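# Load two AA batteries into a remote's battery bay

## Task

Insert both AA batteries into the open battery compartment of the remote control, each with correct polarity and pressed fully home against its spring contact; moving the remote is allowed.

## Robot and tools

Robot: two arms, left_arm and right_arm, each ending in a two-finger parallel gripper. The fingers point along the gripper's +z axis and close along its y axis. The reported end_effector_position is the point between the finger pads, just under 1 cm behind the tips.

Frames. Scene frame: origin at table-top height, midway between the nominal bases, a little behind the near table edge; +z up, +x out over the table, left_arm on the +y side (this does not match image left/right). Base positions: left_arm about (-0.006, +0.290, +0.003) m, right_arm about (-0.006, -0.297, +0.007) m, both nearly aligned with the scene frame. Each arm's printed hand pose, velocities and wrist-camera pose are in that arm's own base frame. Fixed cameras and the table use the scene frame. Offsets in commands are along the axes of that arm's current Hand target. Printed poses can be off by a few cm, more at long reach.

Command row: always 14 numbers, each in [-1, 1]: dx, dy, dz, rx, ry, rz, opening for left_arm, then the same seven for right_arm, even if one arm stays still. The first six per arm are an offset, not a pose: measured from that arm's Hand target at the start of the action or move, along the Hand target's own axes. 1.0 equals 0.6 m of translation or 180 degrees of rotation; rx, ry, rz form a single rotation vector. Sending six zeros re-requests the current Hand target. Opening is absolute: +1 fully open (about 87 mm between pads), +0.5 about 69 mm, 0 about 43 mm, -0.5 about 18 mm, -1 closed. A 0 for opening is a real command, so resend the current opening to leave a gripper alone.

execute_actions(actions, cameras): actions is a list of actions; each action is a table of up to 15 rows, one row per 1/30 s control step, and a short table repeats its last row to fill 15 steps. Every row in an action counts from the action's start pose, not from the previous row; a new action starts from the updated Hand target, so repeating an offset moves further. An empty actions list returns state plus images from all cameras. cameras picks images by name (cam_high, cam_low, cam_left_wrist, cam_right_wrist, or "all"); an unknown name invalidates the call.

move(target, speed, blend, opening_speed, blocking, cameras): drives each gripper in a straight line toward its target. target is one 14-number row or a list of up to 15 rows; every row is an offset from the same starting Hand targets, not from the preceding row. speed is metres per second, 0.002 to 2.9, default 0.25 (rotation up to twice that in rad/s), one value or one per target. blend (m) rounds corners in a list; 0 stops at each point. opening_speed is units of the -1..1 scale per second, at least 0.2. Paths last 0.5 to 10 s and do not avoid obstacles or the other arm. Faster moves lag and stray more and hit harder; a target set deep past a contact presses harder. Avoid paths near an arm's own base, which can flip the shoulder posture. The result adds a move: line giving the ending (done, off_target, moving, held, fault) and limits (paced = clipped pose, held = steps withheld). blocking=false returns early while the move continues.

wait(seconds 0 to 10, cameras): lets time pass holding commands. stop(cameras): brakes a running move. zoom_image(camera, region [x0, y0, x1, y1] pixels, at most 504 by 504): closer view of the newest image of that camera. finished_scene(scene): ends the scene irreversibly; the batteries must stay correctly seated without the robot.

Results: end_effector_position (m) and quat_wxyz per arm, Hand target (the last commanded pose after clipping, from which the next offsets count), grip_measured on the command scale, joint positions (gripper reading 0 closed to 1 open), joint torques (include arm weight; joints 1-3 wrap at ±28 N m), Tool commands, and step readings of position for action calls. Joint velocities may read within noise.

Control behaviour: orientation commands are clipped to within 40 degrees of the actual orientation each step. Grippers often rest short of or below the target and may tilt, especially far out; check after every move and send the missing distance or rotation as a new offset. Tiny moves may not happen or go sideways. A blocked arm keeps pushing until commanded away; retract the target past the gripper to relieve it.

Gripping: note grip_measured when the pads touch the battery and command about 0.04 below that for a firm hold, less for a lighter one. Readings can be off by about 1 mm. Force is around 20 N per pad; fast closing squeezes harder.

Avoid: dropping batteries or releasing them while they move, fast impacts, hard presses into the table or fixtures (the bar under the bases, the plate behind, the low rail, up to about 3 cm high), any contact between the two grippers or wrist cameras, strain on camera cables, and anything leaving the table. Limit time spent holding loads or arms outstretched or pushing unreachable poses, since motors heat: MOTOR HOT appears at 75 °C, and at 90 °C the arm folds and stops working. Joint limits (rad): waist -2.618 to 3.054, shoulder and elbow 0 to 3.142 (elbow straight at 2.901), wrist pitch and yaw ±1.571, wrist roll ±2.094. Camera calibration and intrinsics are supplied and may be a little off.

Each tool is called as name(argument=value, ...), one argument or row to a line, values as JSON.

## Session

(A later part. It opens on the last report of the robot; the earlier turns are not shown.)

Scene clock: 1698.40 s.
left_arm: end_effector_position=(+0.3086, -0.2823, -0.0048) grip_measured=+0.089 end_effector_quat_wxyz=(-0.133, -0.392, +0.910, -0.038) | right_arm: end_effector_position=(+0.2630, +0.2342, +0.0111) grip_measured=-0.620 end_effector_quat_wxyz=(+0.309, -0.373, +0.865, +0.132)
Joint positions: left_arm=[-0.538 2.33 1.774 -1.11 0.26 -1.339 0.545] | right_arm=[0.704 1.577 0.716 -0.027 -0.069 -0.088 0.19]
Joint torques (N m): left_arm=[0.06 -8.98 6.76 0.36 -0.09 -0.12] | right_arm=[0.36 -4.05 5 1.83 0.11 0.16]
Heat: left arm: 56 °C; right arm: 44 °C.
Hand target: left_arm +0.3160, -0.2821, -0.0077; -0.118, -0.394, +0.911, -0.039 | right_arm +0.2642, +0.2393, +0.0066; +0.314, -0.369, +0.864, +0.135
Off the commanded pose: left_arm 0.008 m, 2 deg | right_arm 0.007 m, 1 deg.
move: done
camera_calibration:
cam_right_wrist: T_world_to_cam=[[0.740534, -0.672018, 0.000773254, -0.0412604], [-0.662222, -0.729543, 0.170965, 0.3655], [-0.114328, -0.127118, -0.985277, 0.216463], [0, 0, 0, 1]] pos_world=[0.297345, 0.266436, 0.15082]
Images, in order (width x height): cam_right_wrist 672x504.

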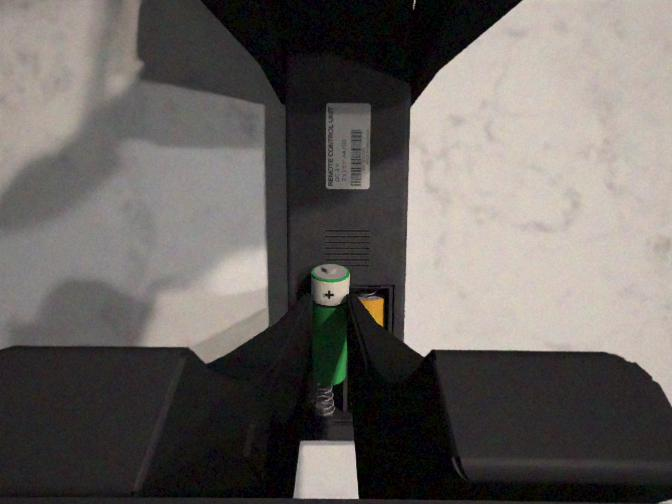

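move(
  target=[-0.0162, 0, -0.004, 0, 0, 0, 0.03, 0.049, 0.003, -0.0194, 0, 0, 0, -0.78],
  speed=0.06,
  cameras=["cam_right_wrist", "cam_left_wrist"],
)

zoom_image(
  camera="cam_right_wrist",
  region=[230, 220, 430, 460],
)

zoom_image(
  camera="cam_left_wrist",
  region=[250, 340, 420, 470],
)

Scene clock: 1703.37 s.
left_arm: end_effector_position=(+0.3101, -0.2804, -0.0047) grip_measured=+0.089 end_effector_quat_wxyz=(-0.133, -0.393, +0.909, -0.039) | right_arm: end_effector_position=(+0.2557, +0.2279, +0.0079) grip_measured=-0.620 end_effector_quat_wxyz=(+0.342, -0.369, +0.853, +0.142)
Joint positions: left_arm=[-0.532 2.33 1.774 -1.11 0.261 -1.335 0.545] | right_arm=[0.704 1.518 0.594 0.109 -0.068 -0.086 0.19]
Joint torques (N m): left_arm=[1.32 -8.29 8.24 0.25 -0.12 0.08] | right_arm=[0.38 -5.86 3.85 1.08 0.15 0.11]
Heat: left arm: 56 °C; right arm: 44 °C.
Hand target: left_arm +0.3228, -0.2749, -0.0078; -0.118, -0.394, +0.911, -0.039 | right_arm +0.2422, +0.2189, -0.0034; +0.314, -0.369, +0.864, +0.135
Off the commanded pose: left_arm 0.014 m, 2 deg | right_arm 0.020 m, 4 deg.
move: off_target (left_arm, right_arm)
camera_calibration:
cam_left_wrist: T_world_to_cam=[[0.730405, -0.681604, -0.0438657, -0.419518], [-0.238299, -0.314496, 0.918861, 0.0078998], [-0.640095, -0.660688, -0.392135, 0.152493], [0, 0, 0, 1]] pos_world=[0.405911, -0.18271, 0.0341365]
cam_right_wrist: T_world_to_cam=[[0.738908, -0.673738, 0.00955349, -0.039306], [-0.671152, -0.734667, 0.0990915, 0.360658], [-0.0597431, -0.0796314, -0.995032, 0.186967], [0, 0, 0, 1]] pos_world=[0.28227, 0.25337, 0.150676]
Images, in order (width x height): cam_left_wrist 672x504, cam_right_wrist 672x504.

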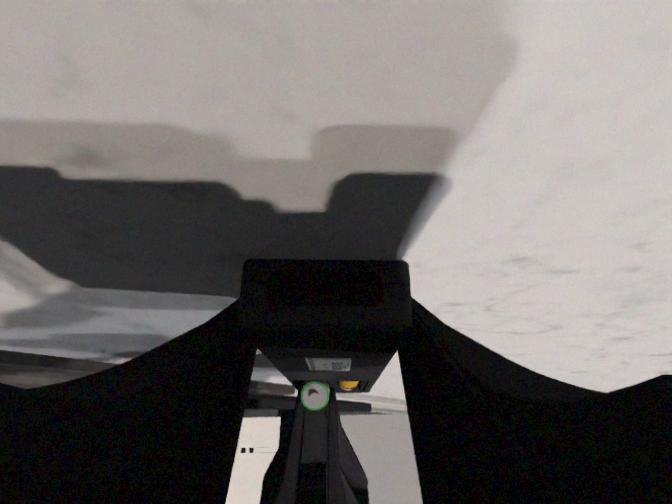

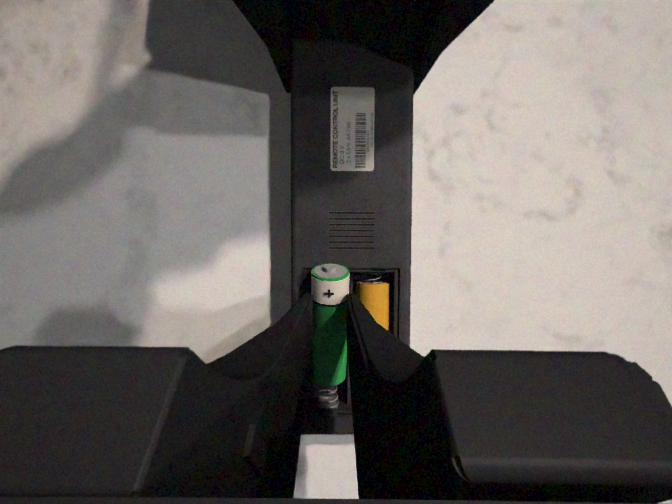

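Scaled by 2.100 from the camera's 672x504 image, which has a finer 960x720 frame.

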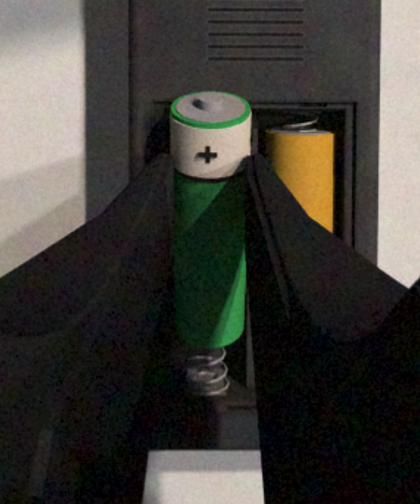

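Scaled by 2.965 from the camera's 672x504 image, which has a finer 960x720 frame.

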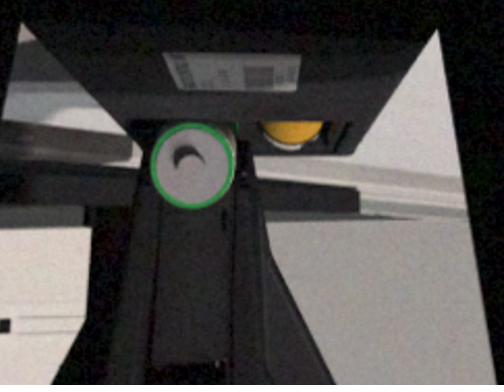

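move(
  target=[-0.0194, 0, -0.0048, 0, 0, 0, 0.03, 0.0207, 0.002, -0.0145, 0, 0, 0, -0.78],
  speed=0.06,
  cameras=["cam_right_wrist", "cam_left_wrist"],
)

zoom_image(
  camera="cam_right_wrist",
  region=[230, 220, 430, 460],
)

zoom_image(
  camera="cam_left_wrist",
  region=[250, 340, 420, 470],
)

Scene clock: 1709.67 s.
left_arm: end_effector_position=(+0.3099, -0.2796, -0.0042) grip_measured=+0.089 end_effector_quat_wxyz=(-0.143, -0.390, +0.909, -0.042) | right_arm: end_effector_position=(+0.2512, +0.2241, +0.0113) grip_measured=-0.620 end_effector_quat_wxyz=(+0.358, -0.367, +0.846, +0.147)
Joint positions: left_arm=[-0.524 2.34 1.785 -1.123 0.279 -1.318 0.545] | right_arm=[0.704 1.469 0.54 0.151 -0.068 -0.086 0.19]
Joint torques (N m): left_arm=[2.67 -8.21 9.16 0.22 -0.32 0.18] | right_arm=[0.12 -5.55 3.74 0.8 0.07 0.11]
Heat: left arm: 56 °C; right arm: 44 °C.
Hand target: left_arm +0.3311, -0.2662, -0.0077; -0.117, -0.394, +0.911, -0.039 | right_arm +0.2308, +0.2088, -0.0047; +0.314, -0.369, +0.864, +0.135
Off the commanded pose: left_arm 0.025 m, 3 deg | right_arm 0.030 m, 6 deg.
move: off_target (left_arm, right_arm)
camera_calibration:
cam_left_wrist: T_world_to_cam=[[0.725649, -0.686474, -0.0467749, -0.418721], [-0.225107, -0.301093, 0.926645, 0.00735045], [-0.650201, -0.661889, -0.373017, 0.155963], [0, 0, 0, 1]] pos_world=[0.406907, -0.181998, 0.03178]
cam_right_wrist: T_world_to_cam=[[0.738594, -0.673999, 0.0142945, -0.0384998], [-0.673412, -0.736627, 0.0624255, 0.35595], [-0.031545, -0.0557332, -0.997947, 0.177335], [0, 0, 0, 1]] pos_world=[0.273731, 0.246137, 0.155301]
Images, in order (width x height): cam_left_wrist 672x504, cam_right_wrist 672x504.

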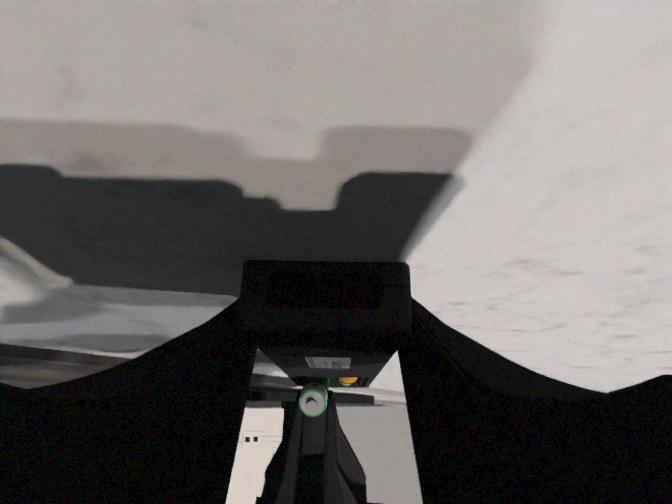

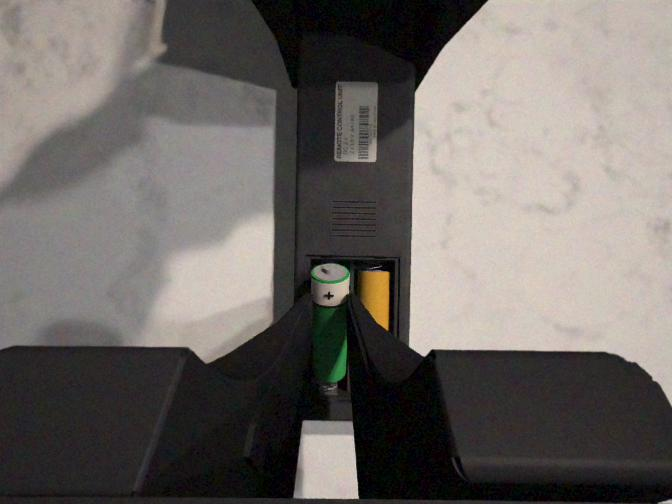

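Scaled by 2.100 from the camera's 672x504 image, which has a finer 960x720 frame.

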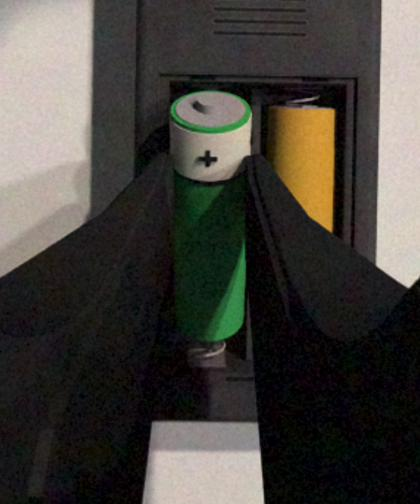

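Scaled by 2.965 from the camera's 672x504 image, which has a finer 960x720 frame.

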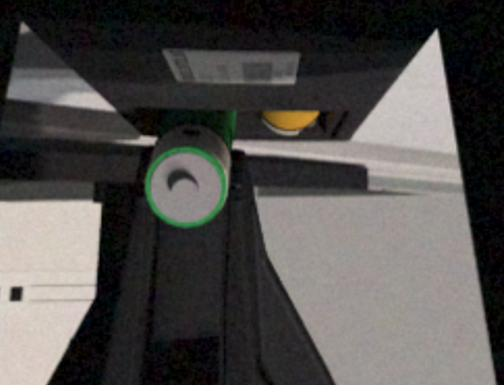

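move(
  target=[-0.0146, 0, -0.0036, 0, 0, 0, 0.03, 0.0203, 0.001, -0.006, 0, 0.02, 0, -0.8],
  speed=0.06,
  cameras=["cam_right_wrist", "cam_left_wrist"],
)

zoom_image(
  camera="cam_right_wrist",
  region=[230, 220, 430, 460],
)

zoom_image(
  camera="cam_left_wrist",
  region=[250, 340, 420, 470],
)

Scene clock: 1716.57 s.
left_arm: end_effector_position=(+0.3105, -0.2782, -0.0041) grip_measured=+0.089 end_effector_quat_wxyz=(-0.153, -0.388, +0.908, -0.043) | right_arm: end_effector_position=(+0.2494, +0.2234, +0.0115) grip_measured=-0.620 end_effector_quat_wxyz=(+0.356, -0.368, +0.847, +0.147)
Joint positions: left_arm=[-0.514 2.353 1.799 -1.139 0.296 -1.304 0.544] | right_arm=[0.705 1.463 0.54 0.139 -0.068 -0.086 0.19]
Joint torques (N m): left_arm=[3.37 -8.49 9.39 0.21 -0.51 0.24] | right_arm=[0.06 -5.41 4.51 0.23 0.15 0.05]
Heat: left arm: 56 °C; right arm: 43 °C.
Hand target: left_arm +0.3372, -0.2596, -0.0078; -0.118, -0.394, +0.911, -0.039 | right_arm +0.2224, +0.2007, -0.0098; +0.287, -0.373, +0.874, +0.124
Off the commanded pose: left_arm 0.033 m, 4 deg | right_arm 0.041 m, 9 deg.
move: off_target (left_arm, right_arm)
camera_calibration:
cam_left_wrist: T_world_to_cam=[[0.723472, -0.688419, -0.0516584, -0.418085], [-0.209315, -0.290047, 0.933841, 0.00603885], [-0.657857, -0.664795, -0.353937, 0.158958], [0, 0, 0, 1]] pos_world=[0.408308, -0.180392, 0.0290241]
cam_right_wrist: T_world_to_cam=[[0.739921, -0.672557, 0.0135506, -0.0383489], [-0.671738, -0.737647, 0.0681454, 0.353911], [-0.0358361, -0.0595247, -0.997583, 0.179329], [0, 0, 0, 1]] pos_world=[0.272537, 0.245944, 0.155297]
Images, in order (width x height): cam_left_wrist 672x504, cam_right_wrist 672x504.

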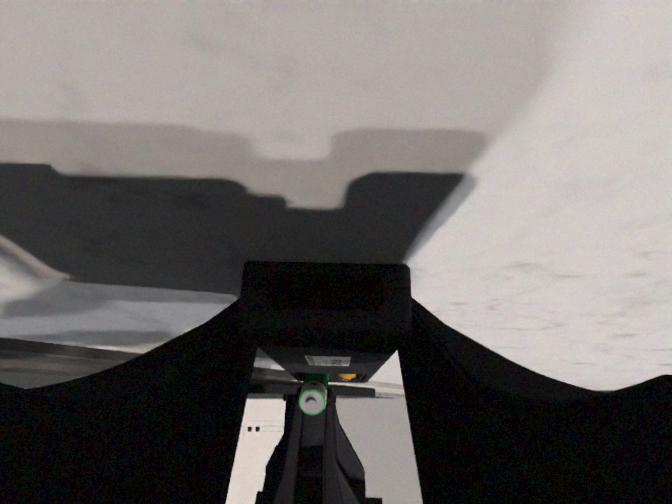

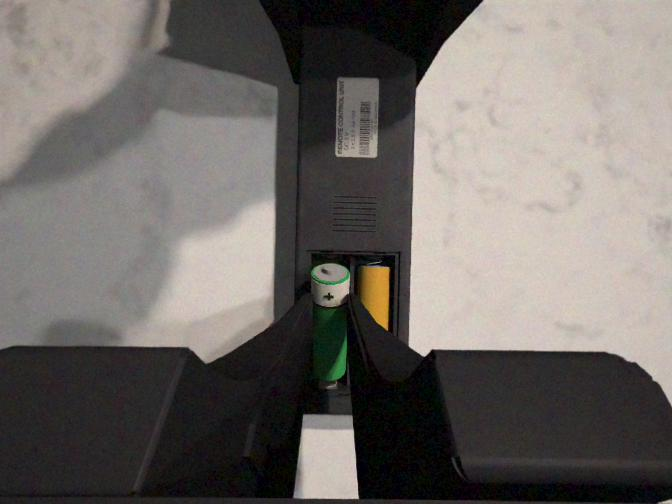

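Scaled by 2.100 from the camera's 672x504 image, which has a finer 960x720 frame.

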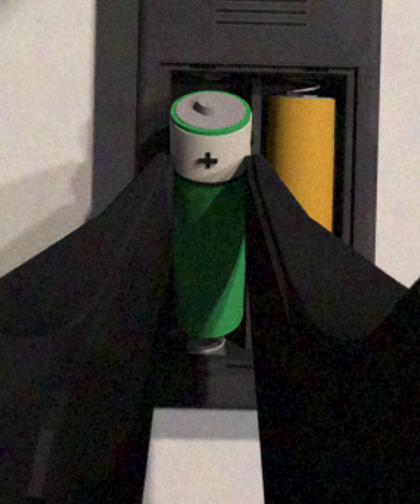

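Scaled by 2.965 from the camera's 672x504 image, which has a finer 960x720 frame.

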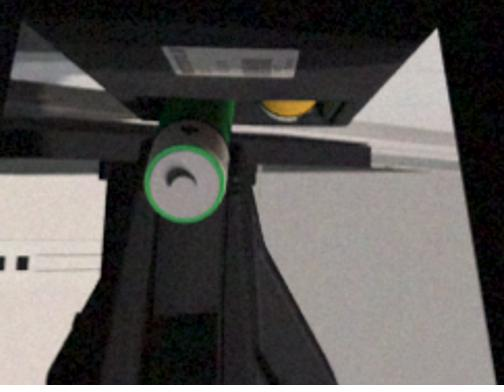

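move(
  target=[-0.005, 0, -0.0012, 0, 0, 0, 0.03, 0.0452, 0, 0.0392, 0, 0, 0, -0.8],
  speed=0.08,
  cameras=["cam_right_wrist", "cam_left_wrist"],
)

zoom_image(
  camera="cam_right_wrist",
  region=[230, 220, 430, 460],
)

zoom_image(
  camera="cam_left_wrist",
  region=[250, 340, 420, 470],
)

Scene clock: 1725.40 s.
left_arm: end_effector_position=(+0.3151, -0.2731, -0.0041) grip_measured=+0.089 end_effector_quat_wxyz=(-0.153, -0.390, +0.907, -0.044) | right_arm: end_effector_position=(+0.2552, +0.2290, +0.0041) grip_measured=-0.620 end_effector_quat_wxyz=(+0.389, -0.363, +0.832, +0.158)
Joint positions: left_arm=[-0.498 2.358 1.808 -1.145 0.295 -1.291 0.544] | right_arm=[0.706 1.505 0.474 0.326 -0.07 -0.086 0.19]
Joint torques (N m): left_arm=[2.76 -8.51 9.44 0.22 -0.51 0.17] | right_arm=[-0.01 -1.91 2.15 0.21 0.16 0.06]
Heat: left arm: 56 °C; right arm: 43 °C.
Hand target: left_arm +0.3393, -0.2574, -0.0078; -0.118, -0.394, +0.911, -0.039 | right_arm +0.2168, +0.1952, -0.0447; +0.287, -0.373, +0.874, +0.124
Off the commanded pose: left_arm 0.029 m, 4 deg | right_arm 0.071 m, 13 deg.
move: off_target (left_arm, right_arm)
camera_calibration:
cam_left_wrist: T_world_to_cam=[[0.72569, -0.686171, -0.0504299, -0.417901], [-0.20921, -0.289897, 0.933912, 0.00849405], [-0.655443, -0.66718, -0.353929, 0.163962], [0, 0, 0, 1]] pos_world=[0.412511, -0.174897, 0.0290235]
cam_right_wrist: T_world_to_cam=[[0.740078, -0.672158, 0.0220794, -0.0389755], [-0.672152, -0.740361, -0.00880326, 0.363546], [0.0222639, -0.0083256, -0.999717, 0.145925], [0, 0, 0, 1]] pos_world=[0.269955, 0.244172, 0.149945]
Images, in order (width x height): cam_left_wrist 672x504, cam_right_wrist 672x504.

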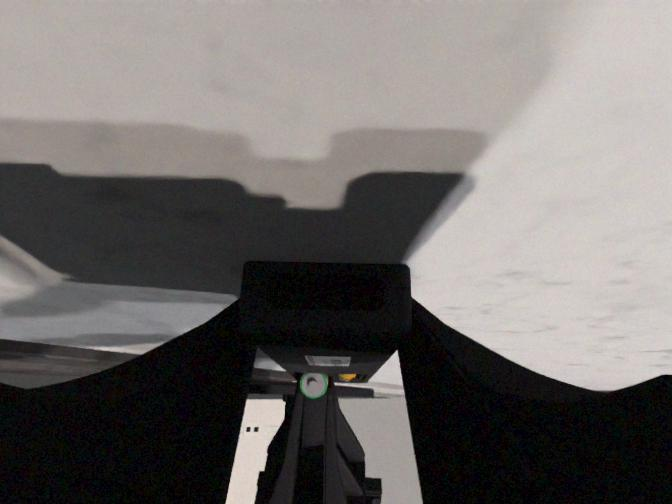

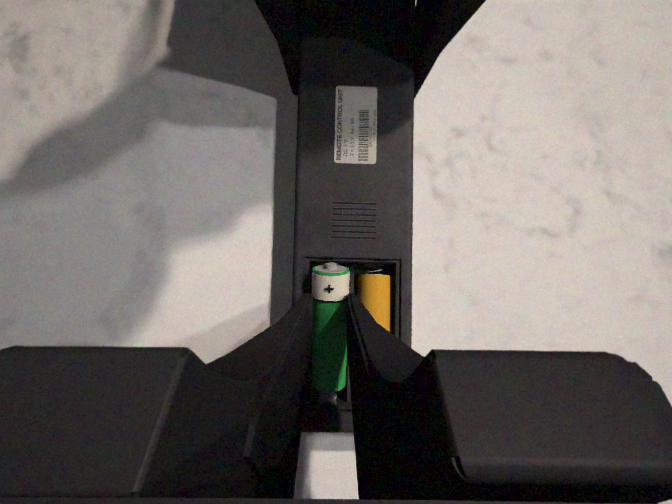

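Scaled by 2.100 from the camera's 672x504 image, which has a finer 960x720 frame.

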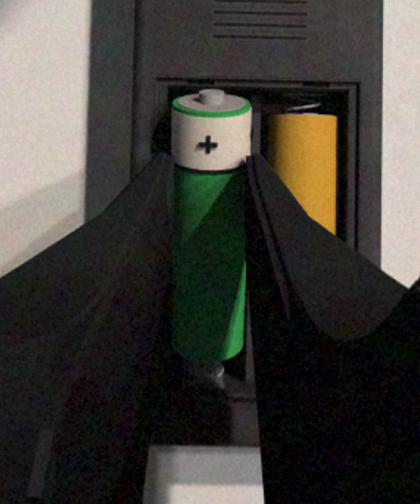

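Scaled by 2.965 from the camera's 672x504 image, which has a finer 960x720 frame.

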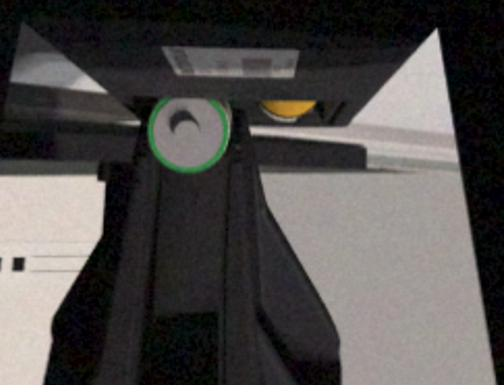

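move(
  target=[-0.0129, 0, -0.0032, 0, 0, 0, 0.03, -0.0293, 0, -0.0737, 0, 0, 0, -0.8],
  speed=0.08,
  cameras=["cam_right_wrist", "cam_left_wrist"],
)

zoom_image(
  camera="cam_right_wrist",
  region=[230, 220, 430, 460],
)

zoom_image(
  camera="cam_left_wrist",
  region=[250, 340, 420, 470],
)

Scene clock: 1740.13 s.
left_arm: end_effector_position=(+0.3188, -0.2670, -0.0041) grip_measured=+0.089 end_effector_quat_wxyz=(-0.156, -0.388, +0.908, -0.042) | right_arm: end_effector_position=(+0.2402, +0.2162, +0.0339) grip_measured=-0.622 end_effector_quat_wxyz=(+0.375, -0.365, +0.838, +0.154)
Joint positions: left_arm=[-0.481 2.369 1.826 -1.163 0.295 -1.269 0.544] | right_arm=[0.706 1.321 0.508 0.074 -0.07 -0.086 0.189]
Joint torques (N m): left_arm=[2.78 -8.57 9.57 0.25 -0.52 0.12] | right_arm=[-0.55 -3.22 4.08 0.12 0.14 0.03]
Heat: left arm: 56 °C; right arm: 42 °C.
Hand target: left_arm +0.3448, -0.2515, -0.0079; -0.118, -0.394, +0.911, -0.039 | right_arm +0.2086, +0.1865, +0.0014; +0.287, -0.373, +0.874, +0.124
Off the commanded pose: left_arm 0.030 m, 4 deg | right_arm 0.054 m, 11 deg.
move: off_target (left_arm, right_arm)
camera_calibration:
cam_left_wrist: T_world_to_cam=[[0.722417, -0.68926, -0.0550771, -0.4163], [-0.204874, -0.289444, 0.935013, 0.00982791], [-0.660409, -0.664185, -0.350311, 0.172851], [0, 0, 0, 1]] pos_world=[0.416908, -0.16929, 0.0284336]
cam_right_wrist: T_world_to_cam=[[0.740569, -0.671741, 0.0179368, -0.0371898], [-0.671974, -0.740181, 0.0241324, 0.343021], [-0.00293422, -0.0299248, -0.999548, 0.186721], [0, 0, 0, 1]] pos_world=[0.258591, 0.234503, 0.179025]
Images, in order (width x height): cam_left_wrist 672x504, cam_right_wrist 672x504.

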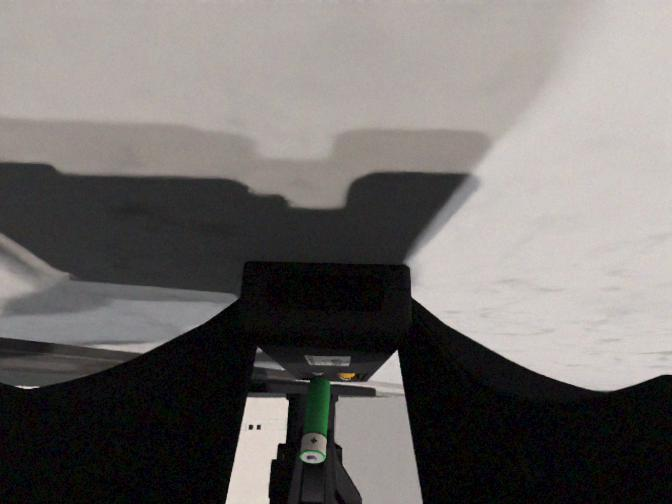

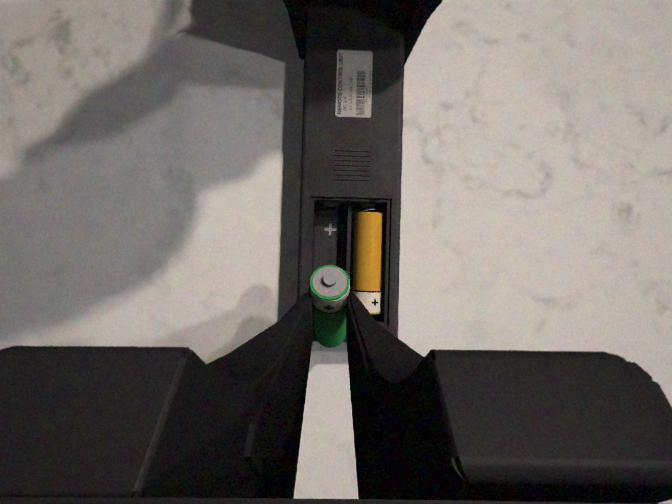

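Scaled by 2.100 from the camera's 672x504 image, which has a finer 960x720 frame.

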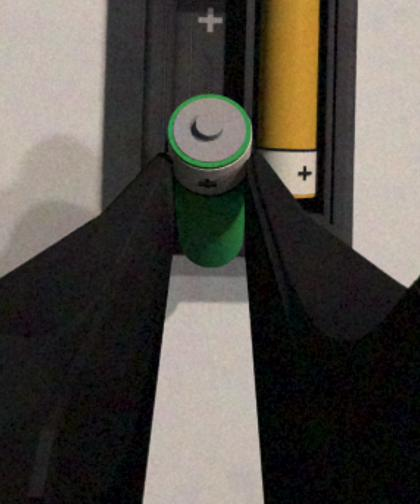

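Scaled by 2.965 from the camera's 672x504 image, which has a finer 960x720 frame.

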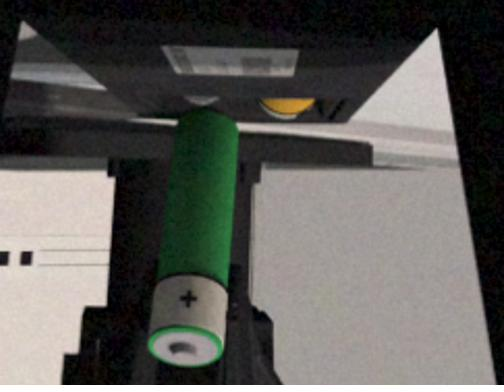

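move(
  target=[0.0469,0.0137,0.0117,0,0,0,0.03,-0.110,-0.004,-0.0276,0,0,0,-0.8],
  speed=0.12,
  cameras=["cam_right_wrist","cam_left_wrist","cam_high"],
)

Scene clock: 1765.10 s.
left_arm: end_effector_position=(+0.3167, -0.2680, -0.0054) grip_measured=+0.087 end_effector_quat_wxyz=(-0.145, -0.395, +0.906, -0.044) | right_arm: end_effector_position=(+0.2318, +0.2089, +0.0448) grip_measured=-0.625 end_effector_quat_wxyz=(+0.271, -0.378, +0.877, +0.122)
Joint positions: left_arm=[-0.49 2.341 1.779 -1.123 0.283 -1.297 0.544] | right_arm=[0.706 1.394 0.749 -0.326 -0.07 -0.086 0.187]
Joint torques (N m): left_arm=[-1.02 -11.03 3.88 0.47 -0.33 -0.18] | right_arm=[-0.13 -4.45 7.86 1.43 0.12 0.15]
Heat: left arm: 58 °C; right arm: 42 °C.
Hand target: left_arm +0.3189, -0.2670, -0.0077; -0.118, -0.394, +0.911, -0.039 | right_arm +0.2403, +0.2160, +0.0538; +0.287, -0.373, +0.874, +0.124
Off the commanded pose: left_arm 0.003 m, 3 deg | right_arm 0.014 m, 2 deg.
move: off_target (left_arm, right_arm)
camera_calibration:
cam_left_wrist: T_world_to_cam=[[0.73481, -0.676733, -0.0456821, -0.416006], [-0.217704, -0.299102, 0.929055, 0.0115827], [-0.642386, -0.672733, -0.36711, 0.162233], [0, 0, 0, 1]] pos_world=[0.412423, -0.168921, 0.0297924]
cam_right_wrist: T_world_to_cam=[[0.740972, -0.671435, -0.011606, -0.0348358], [-0.647811, -0.719241, 0.251065, 0.31156], [-0.176922, -0.178514, -0.967901, 0.267251], [0, 0, 0, 1]] pos_world=[0.274927, 0.248405, 0.180046]
Images, in order (width x height): cam_high 672x504, cam_left_wrist 672x504, cam_right_wrist 672x504.

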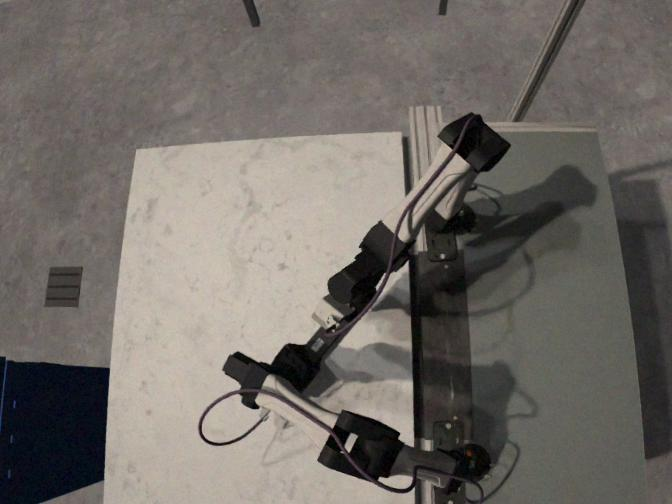

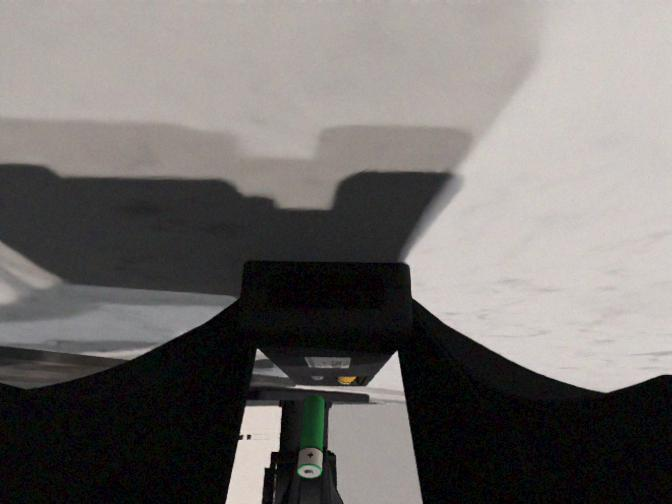

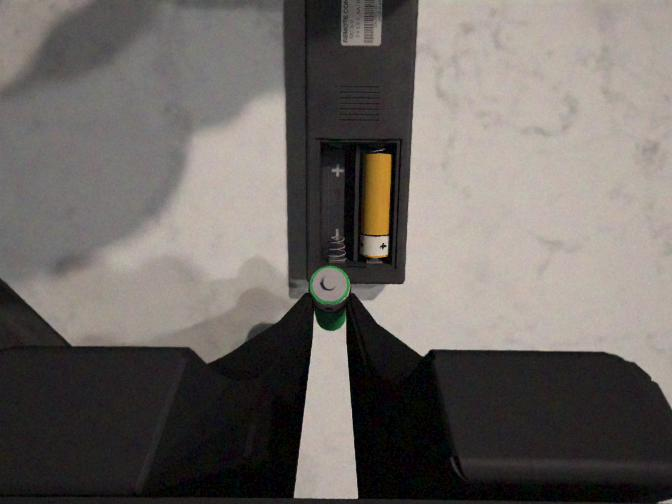

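move(
  target=[
    [0,0,0,0,0,0,0.03,0.0738,0,-0.0544,0,0,0,-0.66],
    [0,0,0,0,0,0,0.03,0.1232,0,0.0127,0,0,0,-0.66],
  ],
  speed=[0.12,0.05],
  blend=0.02,
  cameras=["cam_right_wrist","cam_left_wrist"],
)

Scene clock: 1808.63 s.
left_arm: end_effector_position=(+0.3167, -0.2680, -0.0054) grip_measured=+0.087 end_effector_quat_wxyz=(-0.145, -0.395, +0.906, -0.044) | right_arm: end_effector_position=(+0.1972, +0.1744, +0.0032) grip_measured=-0.660 end_effector_quat_wxyz=(+0.278, -0.371, +0.878, +0.122)
Joint positions: left_arm=[-0.49 2.341 1.779 -1.123 0.283 -1.297 0.544] | right_arm=[0.691 1.262 0.461 -0.156 -0.07 -0.086 0.17]
Joint torques (N m): left_arm=[-1.06 -11.06 3.89 0.47 -0.34 -0.19] | right_arm=[-0.88 -2.74 5.71 1.58 0.02 -0.16]
Heat: left arm: 65 °C; right arm: 46 °C.
Hand target: left_arm +0.3189, -0.2670, -0.0077; -0.118, -0.394, +0.911, -0.039 | right_arm +0.2023, +0.1763, +0.0038; +0.287, -0.373, +0.874, +0.124
Off the commanded pose: left_arm 0.003 m, 3 deg | right_arm 0.005 m, 1 deg.
move: off_target (left_arm)
camera_calibration:
cam_left_wrist: T_world_to_cam=[[0.73481, -0.676733, -0.0456821, -0.416006], [-0.217704, -0.299102, 0.929055, 0.0115827], [-0.642386, -0.672733, -0.36711, 0.162233], [0, 0, 0, 1]] pos_world=[0.412423, -0.168921, 0.0297924]
cam_right_wrist: T_world_to_cam=[[0.731311, -0.681973, -0.00985885, -0.0291557], [-0.660785, -0.712023, 0.23746, 0.276203], [-0.168961, -0.167142, -0.971347, 0.211185], [0, 0, 0, 1]] pos_world=[0.239515, 0.212077, 0.139259]
Images, in order (width x height): cam_left_wrist 672x504, cam_right_wrist 672x504.

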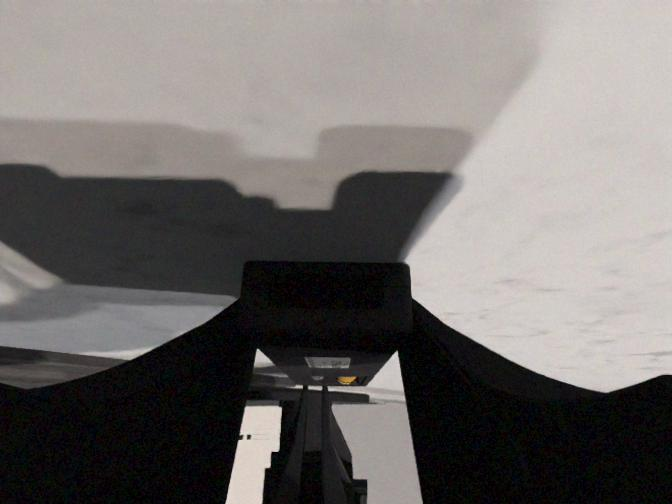

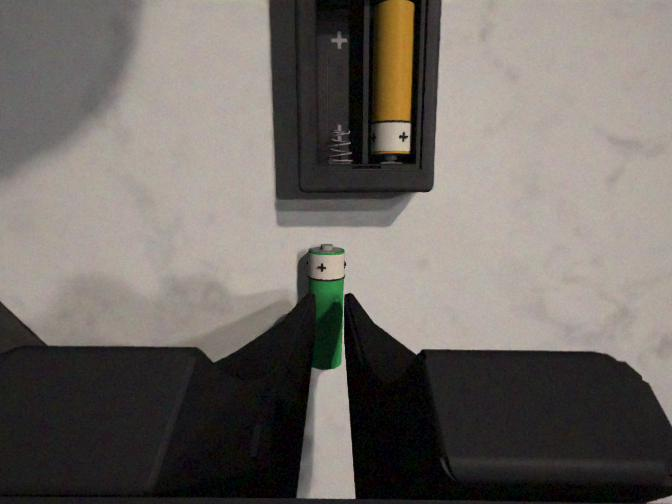

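move(
  target=[
    [0,0,0,0,0,0,0.03,-0.0445,0.002,-0.0294,0,0.0717,0,-0.42],
    [0,0,0,0,0,0,0.03,-0.0074,0.002,0.0210,0,0.0717,0,-0.42],
    [0,0,0,0,0,0,0.03,-0.0074,0.002,0.0210,0,0.0717,0,-0.76],
  ],
  speed=[0.12,0.06,0.06],
  cameras=["cam_right_wrist"],
)

Scene clock: 1831.07 s.
left_arm: end_effector_position=(+0.3167, -0.2680, -0.0054) grip_measured=+0.087 end_effector_quat_wxyz=(-0.145, -0.395, +0.906, -0.044) | right_arm: end_effector_position=(+0.2050, +0.1814, -0.0036) grip_measured=-0.621 end_effector_quat_wxyz=(+0.177, -0.382, +0.903, +0.083)
Joint positions: left_arm=[-0.49 2.341 1.779 -1.123 0.283 -1.297 0.544] | right_arm=[0.705 1.509 0.708 -0.38 -0.05 -0.086 0.19]
Joint torques (N m): left_arm=[-1.01 -11.06 3.92 0.48 -0.34 -0.19] | right_arm=[0.12 -4.81 5.49 1.28 0.17 0.03]
Heat: left arm: 67 °C; right arm: 44 °C.
Hand target: left_arm +0.3189, -0.2670, -0.0077; -0.118, -0.394, +0.911, -0.039 | right_arm +0.2091, +0.1851, -0.0037; +0.187, -0.384, +0.901, +0.081
Off the commanded pose: left_arm 0.003 m, 3 deg | right_arm 0.005 m, 1 deg.
move: off_target (left_arm)
camera_calibration:
cam_right_wrist: T_world_to_cam=[[0.731853, -0.681149, -0.0206814, -0.0304032], [-0.602335, -0.66077, 0.447857, 0.267455], [-0.318723, -0.315308, -0.893866, 0.264969], [0, 0, 0, 1]] pos_world=[0.2678, 0.239564, 0.116437]
Images, in order (width x height): cam_right_wrist 672x504.

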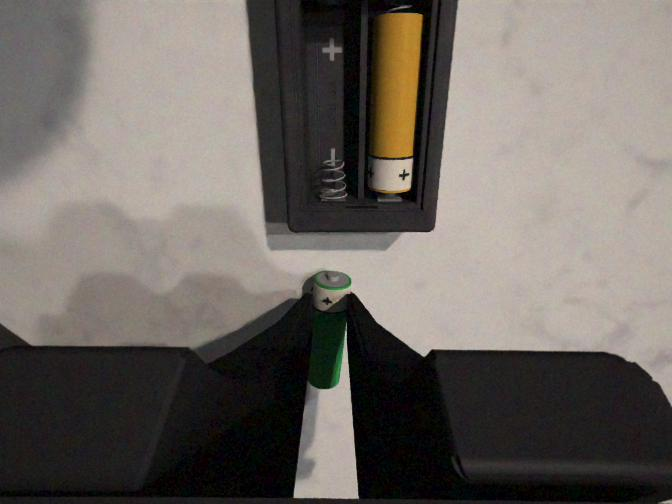

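move(
  target=[
    [0,0,0.002,0,0,0,0.03,-0.0419,0,-0.0963,0,0,0,-0.8],
    [0,0,0,0,0,0,0.03,-0.1825,-0.005,-0.0351,0,-0.0917,0,-0.8],
  ],
  speed=[0.12,0.12],
  blend=0.02,
  cameras=["cam_right_wrist","cam_left_wrist"],
)

Scene clock: 1851.00 s.
left_arm: end_effector_position=(+0.3167, -0.2680, -0.0054) grip_measured=+0.087 end_effector_quat_wxyz=(-0.145, -0.395, +0.906, -0.044) | right_arm: end_effector_position=(+0.2656, +0.2345, +0.0471) grip_measured=-0.621 end_effector_quat_wxyz=(+0.293, -0.374, +0.872, +0.120)
Joint positions: left_arm=[-0.49 2.341 1.779 -1.123 0.283 -1.297 0.544] | right_arm=[0.708 1.529 0.857 -0.257 -0.05 -0.085 0.19]
Joint torques (N m): left_arm=[-1.02 -11.06 3.9 0.47 -0.33 -0.18] | right_arm=[0.34 -5.44 8.25 1.65 -0.09 0.24]
Heat: left arm: 69 °C; right arm: 44 °C.
Hand target: left_arm +0.3189, -0.2670, -0.0077; -0.118, -0.394, +0.911, -0.039 | right_arm +0.2750, +0.2494, +0.0592; +0.314, -0.369, +0.864, +0.135
Off the commanded pose: left_arm 0.003 m, 3 deg | right_arm 0.021 m, 3 deg.
move: off_target (left_arm, right_arm)
camera_calibration:
cam_left_wrist: T_world_to_cam=[[0.73481, -0.676733, -0.0456821, -0.416006], [-0.217704, -0.299102, 0.929055, 0.0115827], [-0.642386, -0.672733, -0.36711, 0.162233], [0, 0, 0, 1]] pos_world=[0.412423, -0.168921, 0.0297924]
cam_right_wrist: T_world_to_cam=[[0.734637, -0.678408, 0.00842792, -0.0403298], [-0.664266, -0.716683, 0.212406, 0.356919], [-0.138058, -0.16164, -0.977145, 0.266251], [0, 0, 0, 1]] pos_world=[0.303475, 0.271474, 0.184693]
Images, in order (width x height): cam_left_wrist 672x504, cam_right_wrist 672x504.

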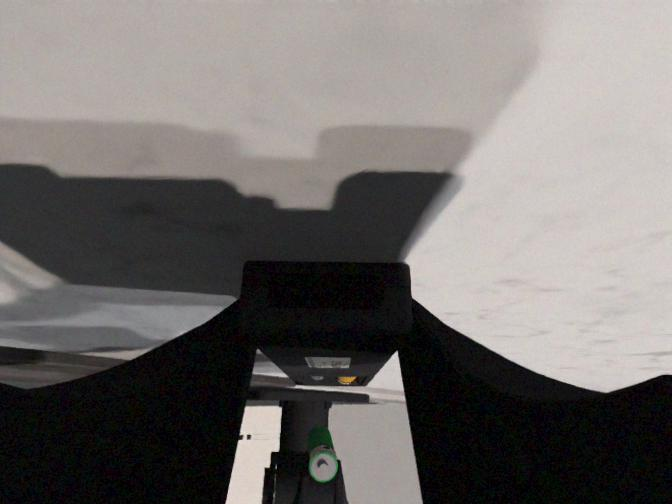

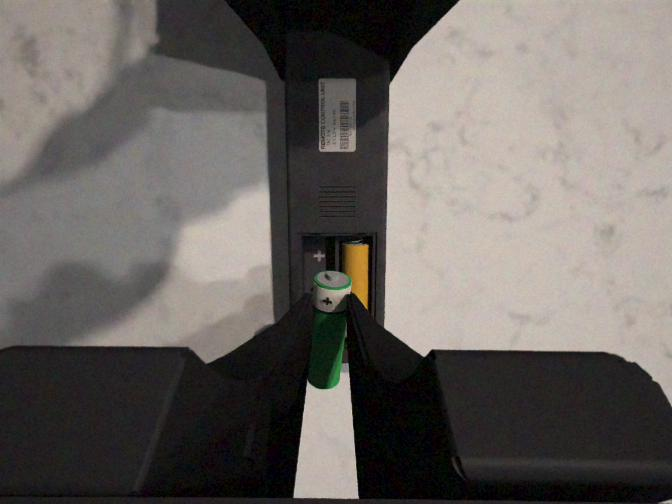

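move(
  target=[0,0,0,0,0,0,0.03,0.0125,0.005,0.0200,-0.0143,0,-0.0170,-0.8],
  speed=0.08,
  cameras=["cam_right_wrist"],
)

Scene clock: 1866.03 s.
left_arm: end_effector_position=(+0.3167, -0.2680, -0.0054) grip_measured=+0.087 end_effector_quat_wxyz=(-0.145, -0.395, +0.906, -0.044) | right_arm: end_effector_position=(+0.2688, +0.2461, +0.0411) grip_measured=-0.621 end_effector_quat_wxyz=(+0.297, -0.391, +0.860, +0.138)
Joint positions: left_arm=[-0.49 2.341 1.779 -1.123 0.283 -1.297 0.544] | right_arm=[0.708 1.568 0.857 -0.2 -0.095 -0.113 0.19]
Joint torques (N m): left_arm=[-1.05 -11.03 3.89 0.47 -0.32 -0.19] | right_arm=[-0.36 -5.86 6.57 1.72 -0.1 -0.2]
Heat: left arm: 70 °C; right arm: 47 °C.
Hand target: left_arm +0.3189, -0.2670, -0.0077; -0.118, -0.394, +0.911, -0.039 | right_arm +0.2741, +0.2529, +0.0451; +0.309, -0.399, +0.851, +0.146
Off the commanded pose: left_arm 0.003 m, 3 deg | right_arm 0.010 m, 2 deg.
move: off_target (left_arm)
camera_calibration:
cam_right_wrist: T_world_to_cam=[[0.76749, -0.641021, -0.00714136, -0.0521281], [-0.628356, -0.75444, 0.189707, 0.369208], [-0.126994, -0.141111, -0.981815, 0.254848], [0, 0, 0, 1]] pos_world=[0.304366, 0.281092, 0.1798]
Images, in order (width x height): cam_right_wrist 672x504.

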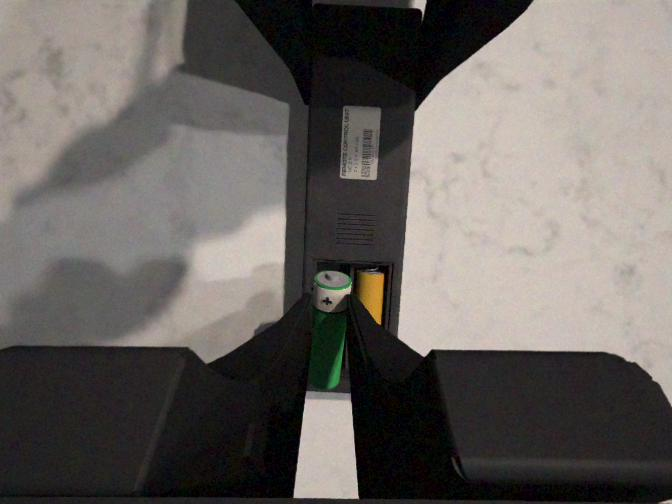

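move(
  target=[0,0,0,0,0,0,0.03,0.0334,-0.0015,0.0373,0,0,0,-0.8],
  speed=0.05,
  cameras=["cam_right_wrist","cam_left_wrist"],
)

Scene clock: 1880.60 s.
left_arm: end_effector_position=(+0.3167, -0.2680, -0.0054) grip_measured=+0.087 end_effector_quat_wxyz=(-0.145, -0.396, +0.906, -0.044) | right_arm: end_effector_position=(+0.2680, +0.2457, +0.0129) grip_measured=-0.621 end_effector_quat_wxyz=(+0.295, -0.393, +0.860, +0.138)
Joint positions: left_arm=[-0.49 2.341 1.779 -1.123 0.283 -1.297 0.544] | right_arm=[0.708 1.629 0.793 -0.078 -0.098 -0.116 0.189]
Joint torques (N m): left_arm=[-1.02 -11.04 3.89 0.48 -0.33 -0.18] | right_arm=[-0.59 -5.87 5.52 1.76 -0.11 -0.22]
Heat: left arm: 70 °C; right arm: 47 °C.
Hand target: left_arm +0.3189, -0.2670, -0.0077; -0.118, -0.394, +0.911, -0.039 | right_arm +0.2742, +0.2517, +0.0152; +0.309, -0.399, +0.851, +0.146
Off the commanded pose: left_arm 0.003 m, 3 deg | right_arm 0.009 m, 2 deg.
move: off_target (left_arm)
camera_calibration:
cam_left_wrist: T_world_to_cam=[[0.734978, -0.676537, -0.0458789, -0.415969], [-0.217765, -0.299568, 0.92889, 0.0115645], [-0.642173, -0.672723, -0.367502, 0.162225], [0, 0, 0, 1]] pos_world=[0.412423, -0.168822, 0.0297916]
cam_right_wrist: T_world_to_cam=[[0.769848, -0.638181, -0.00768386, -0.0532369], [-0.625037, -0.756318, 0.193163, 0.373299], [-0.129085, -0.143904, -0.981137, 0.228218], [0, 0, 0, 1]] pos_world=[0.303769, 0.281199, 0.151397]
Images, in order (width x height): cam_left_wrist 672x504, cam_right_wrist 672x504.

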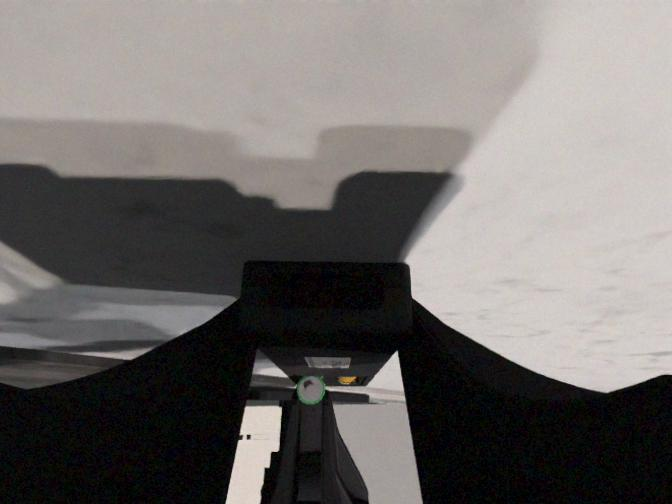

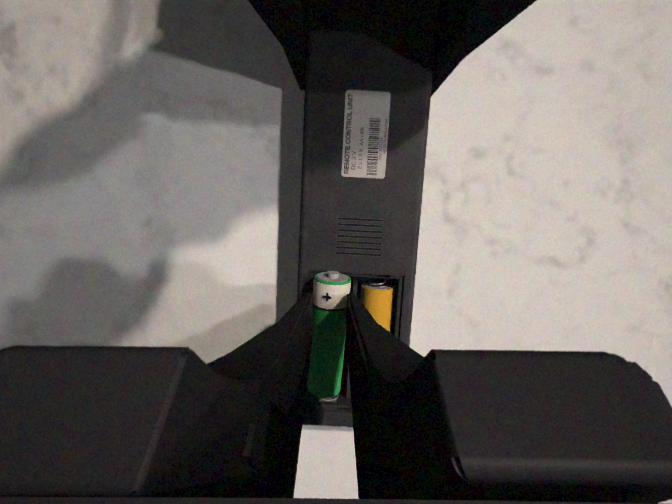

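zoom_image(
  camera="cam_right_wrist",
  region=[270, 250, 430, 430],
)

zoom_image(
  camera="cam_left_wrist",
  region=[250, 340, 400, 440],
)

Scaled by 2.800 from the camera's 672x504 image, which has a finer 960x720 frame.

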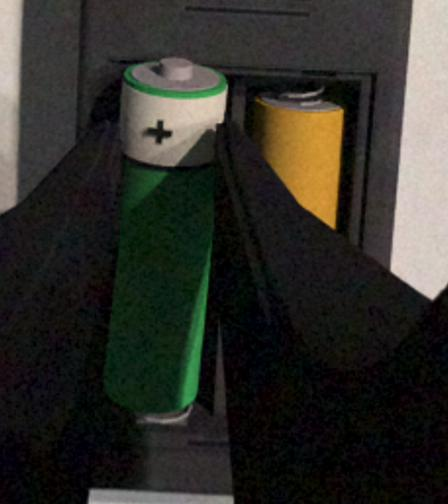

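Scaled by 3.360 from the camera's 672x504 image, which has a finer 960x720 frame.

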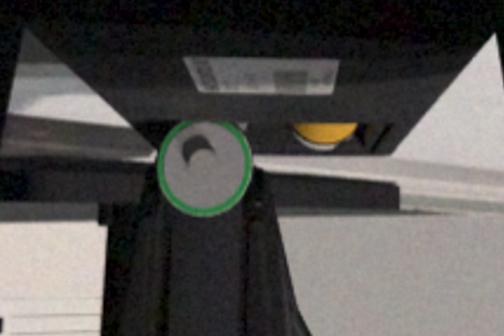

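move(
  target=[
    [0,0,0,0,0,0,0.03,-0.0423,-0.001,-0.0298,0,-0.0444,0,-0.8],
    [0,0,0,0,0,0,0.03,-0.007,-0.001,0.0123,0,-0.0444,0,-0.8],
  ],
  speed=[0.08,0.05],
  cameras=["cam_right_wrist","cam_left_wrist"],
)

zoom_image(
  camera="cam_right_wrist",
  region=[270, 250, 430, 430],
)

zoom_image(
  camera="cam_left_wrist",
  region=[250, 340, 400, 440],
)

Scene clock: 1922.97 s.
left_arm: end_effector_position=(+0.3167, -0.2680, -0.0054) grip_measured=+0.087 end_effector_quat_wxyz=(-0.145, -0.396, +0.906, -0.044) | right_arm: end_effector_position=(+0.2775, +0.2577, +0.0146) grip_measured=-0.622 end_effector_quat_wxyz=(+0.366, -0.387, +0.829, +0.171)
Joint positions: left_arm=[-0.49 2.341 1.779 -1.123 0.283 -1.297 0.544] | right_arm=[0.703 1.615 0.669 0.2 -0.125 -0.116 0.189]
Joint torques (N m): left_arm=[-0.99 -11.04 3.89 0.47 -0.33 -0.18] | right_arm=[-0.96 -5.04 4.97 1.73 -0.06 -0.1]
Heat: left arm: 72 °C; right arm: 43 °C.
Hand target: left_arm +0.3189, -0.2670, -0.0077; -0.118, -0.394, +0.911, -0.039 | right_arm +0.2796, +0.2574, +0.0123; +0.368, -0.388, +0.827, +0.174
Off the commanded pose: left_arm 0.003 m, 3 deg | right_arm 0.003 m, 0 deg.
move: off_target (left_arm)
camera_calibration:
cam_left_wrist: T_world_to_cam=[[0.734978, -0.676537, -0.0458789, -0.415969], [-0.217765, -0.299568, 0.92889, 0.0115645], [-0.642173, -0.672723, -0.367502, 0.162225], [0, 0, 0, 1]] pos_world=[0.412423, -0.168822, 0.0297916]
cam_right_wrist: T_world_to_cam=[[0.778787, -0.627283, 0.00249859, -0.0583651], [-0.627136, -0.778503, 0.0251692, 0.396744], [-0.013843, -0.0211684, -0.99968, 0.169507], [0, 0, 0, 1]] pos_world=[0.296613, 0.275843, 0.159613]
Images, in order (width x height): cam_left_wrist 672x504, cam_right_wrist 672x504.

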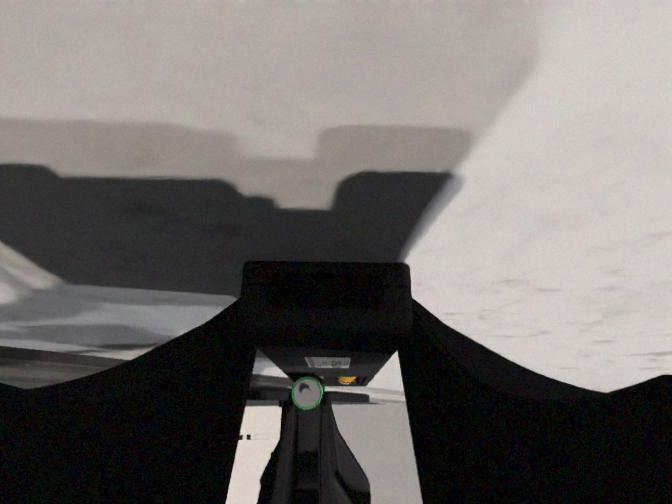

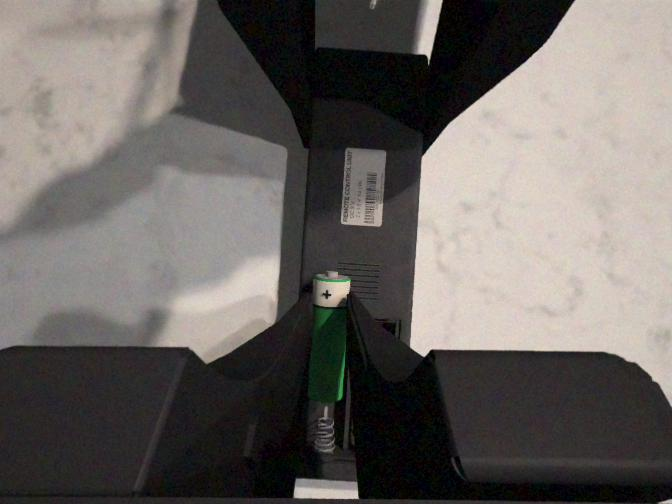

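Scaled by 2.800 from the camera's 672x504 image, which has a finer 960x720 frame.

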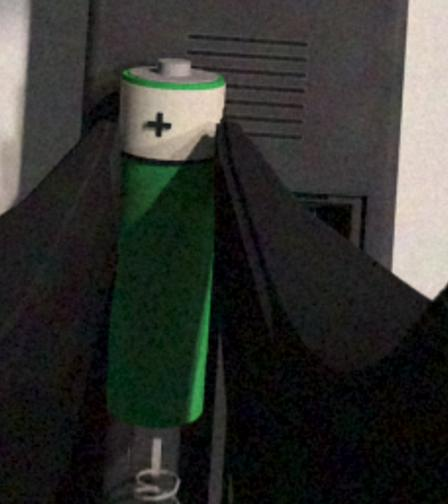

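Scaled by 3.360 from the camera's 672x504 image, which has a finer 960x720 frame.

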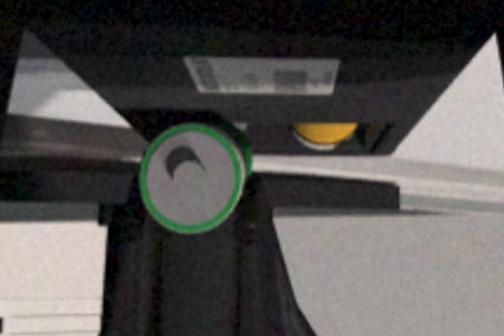

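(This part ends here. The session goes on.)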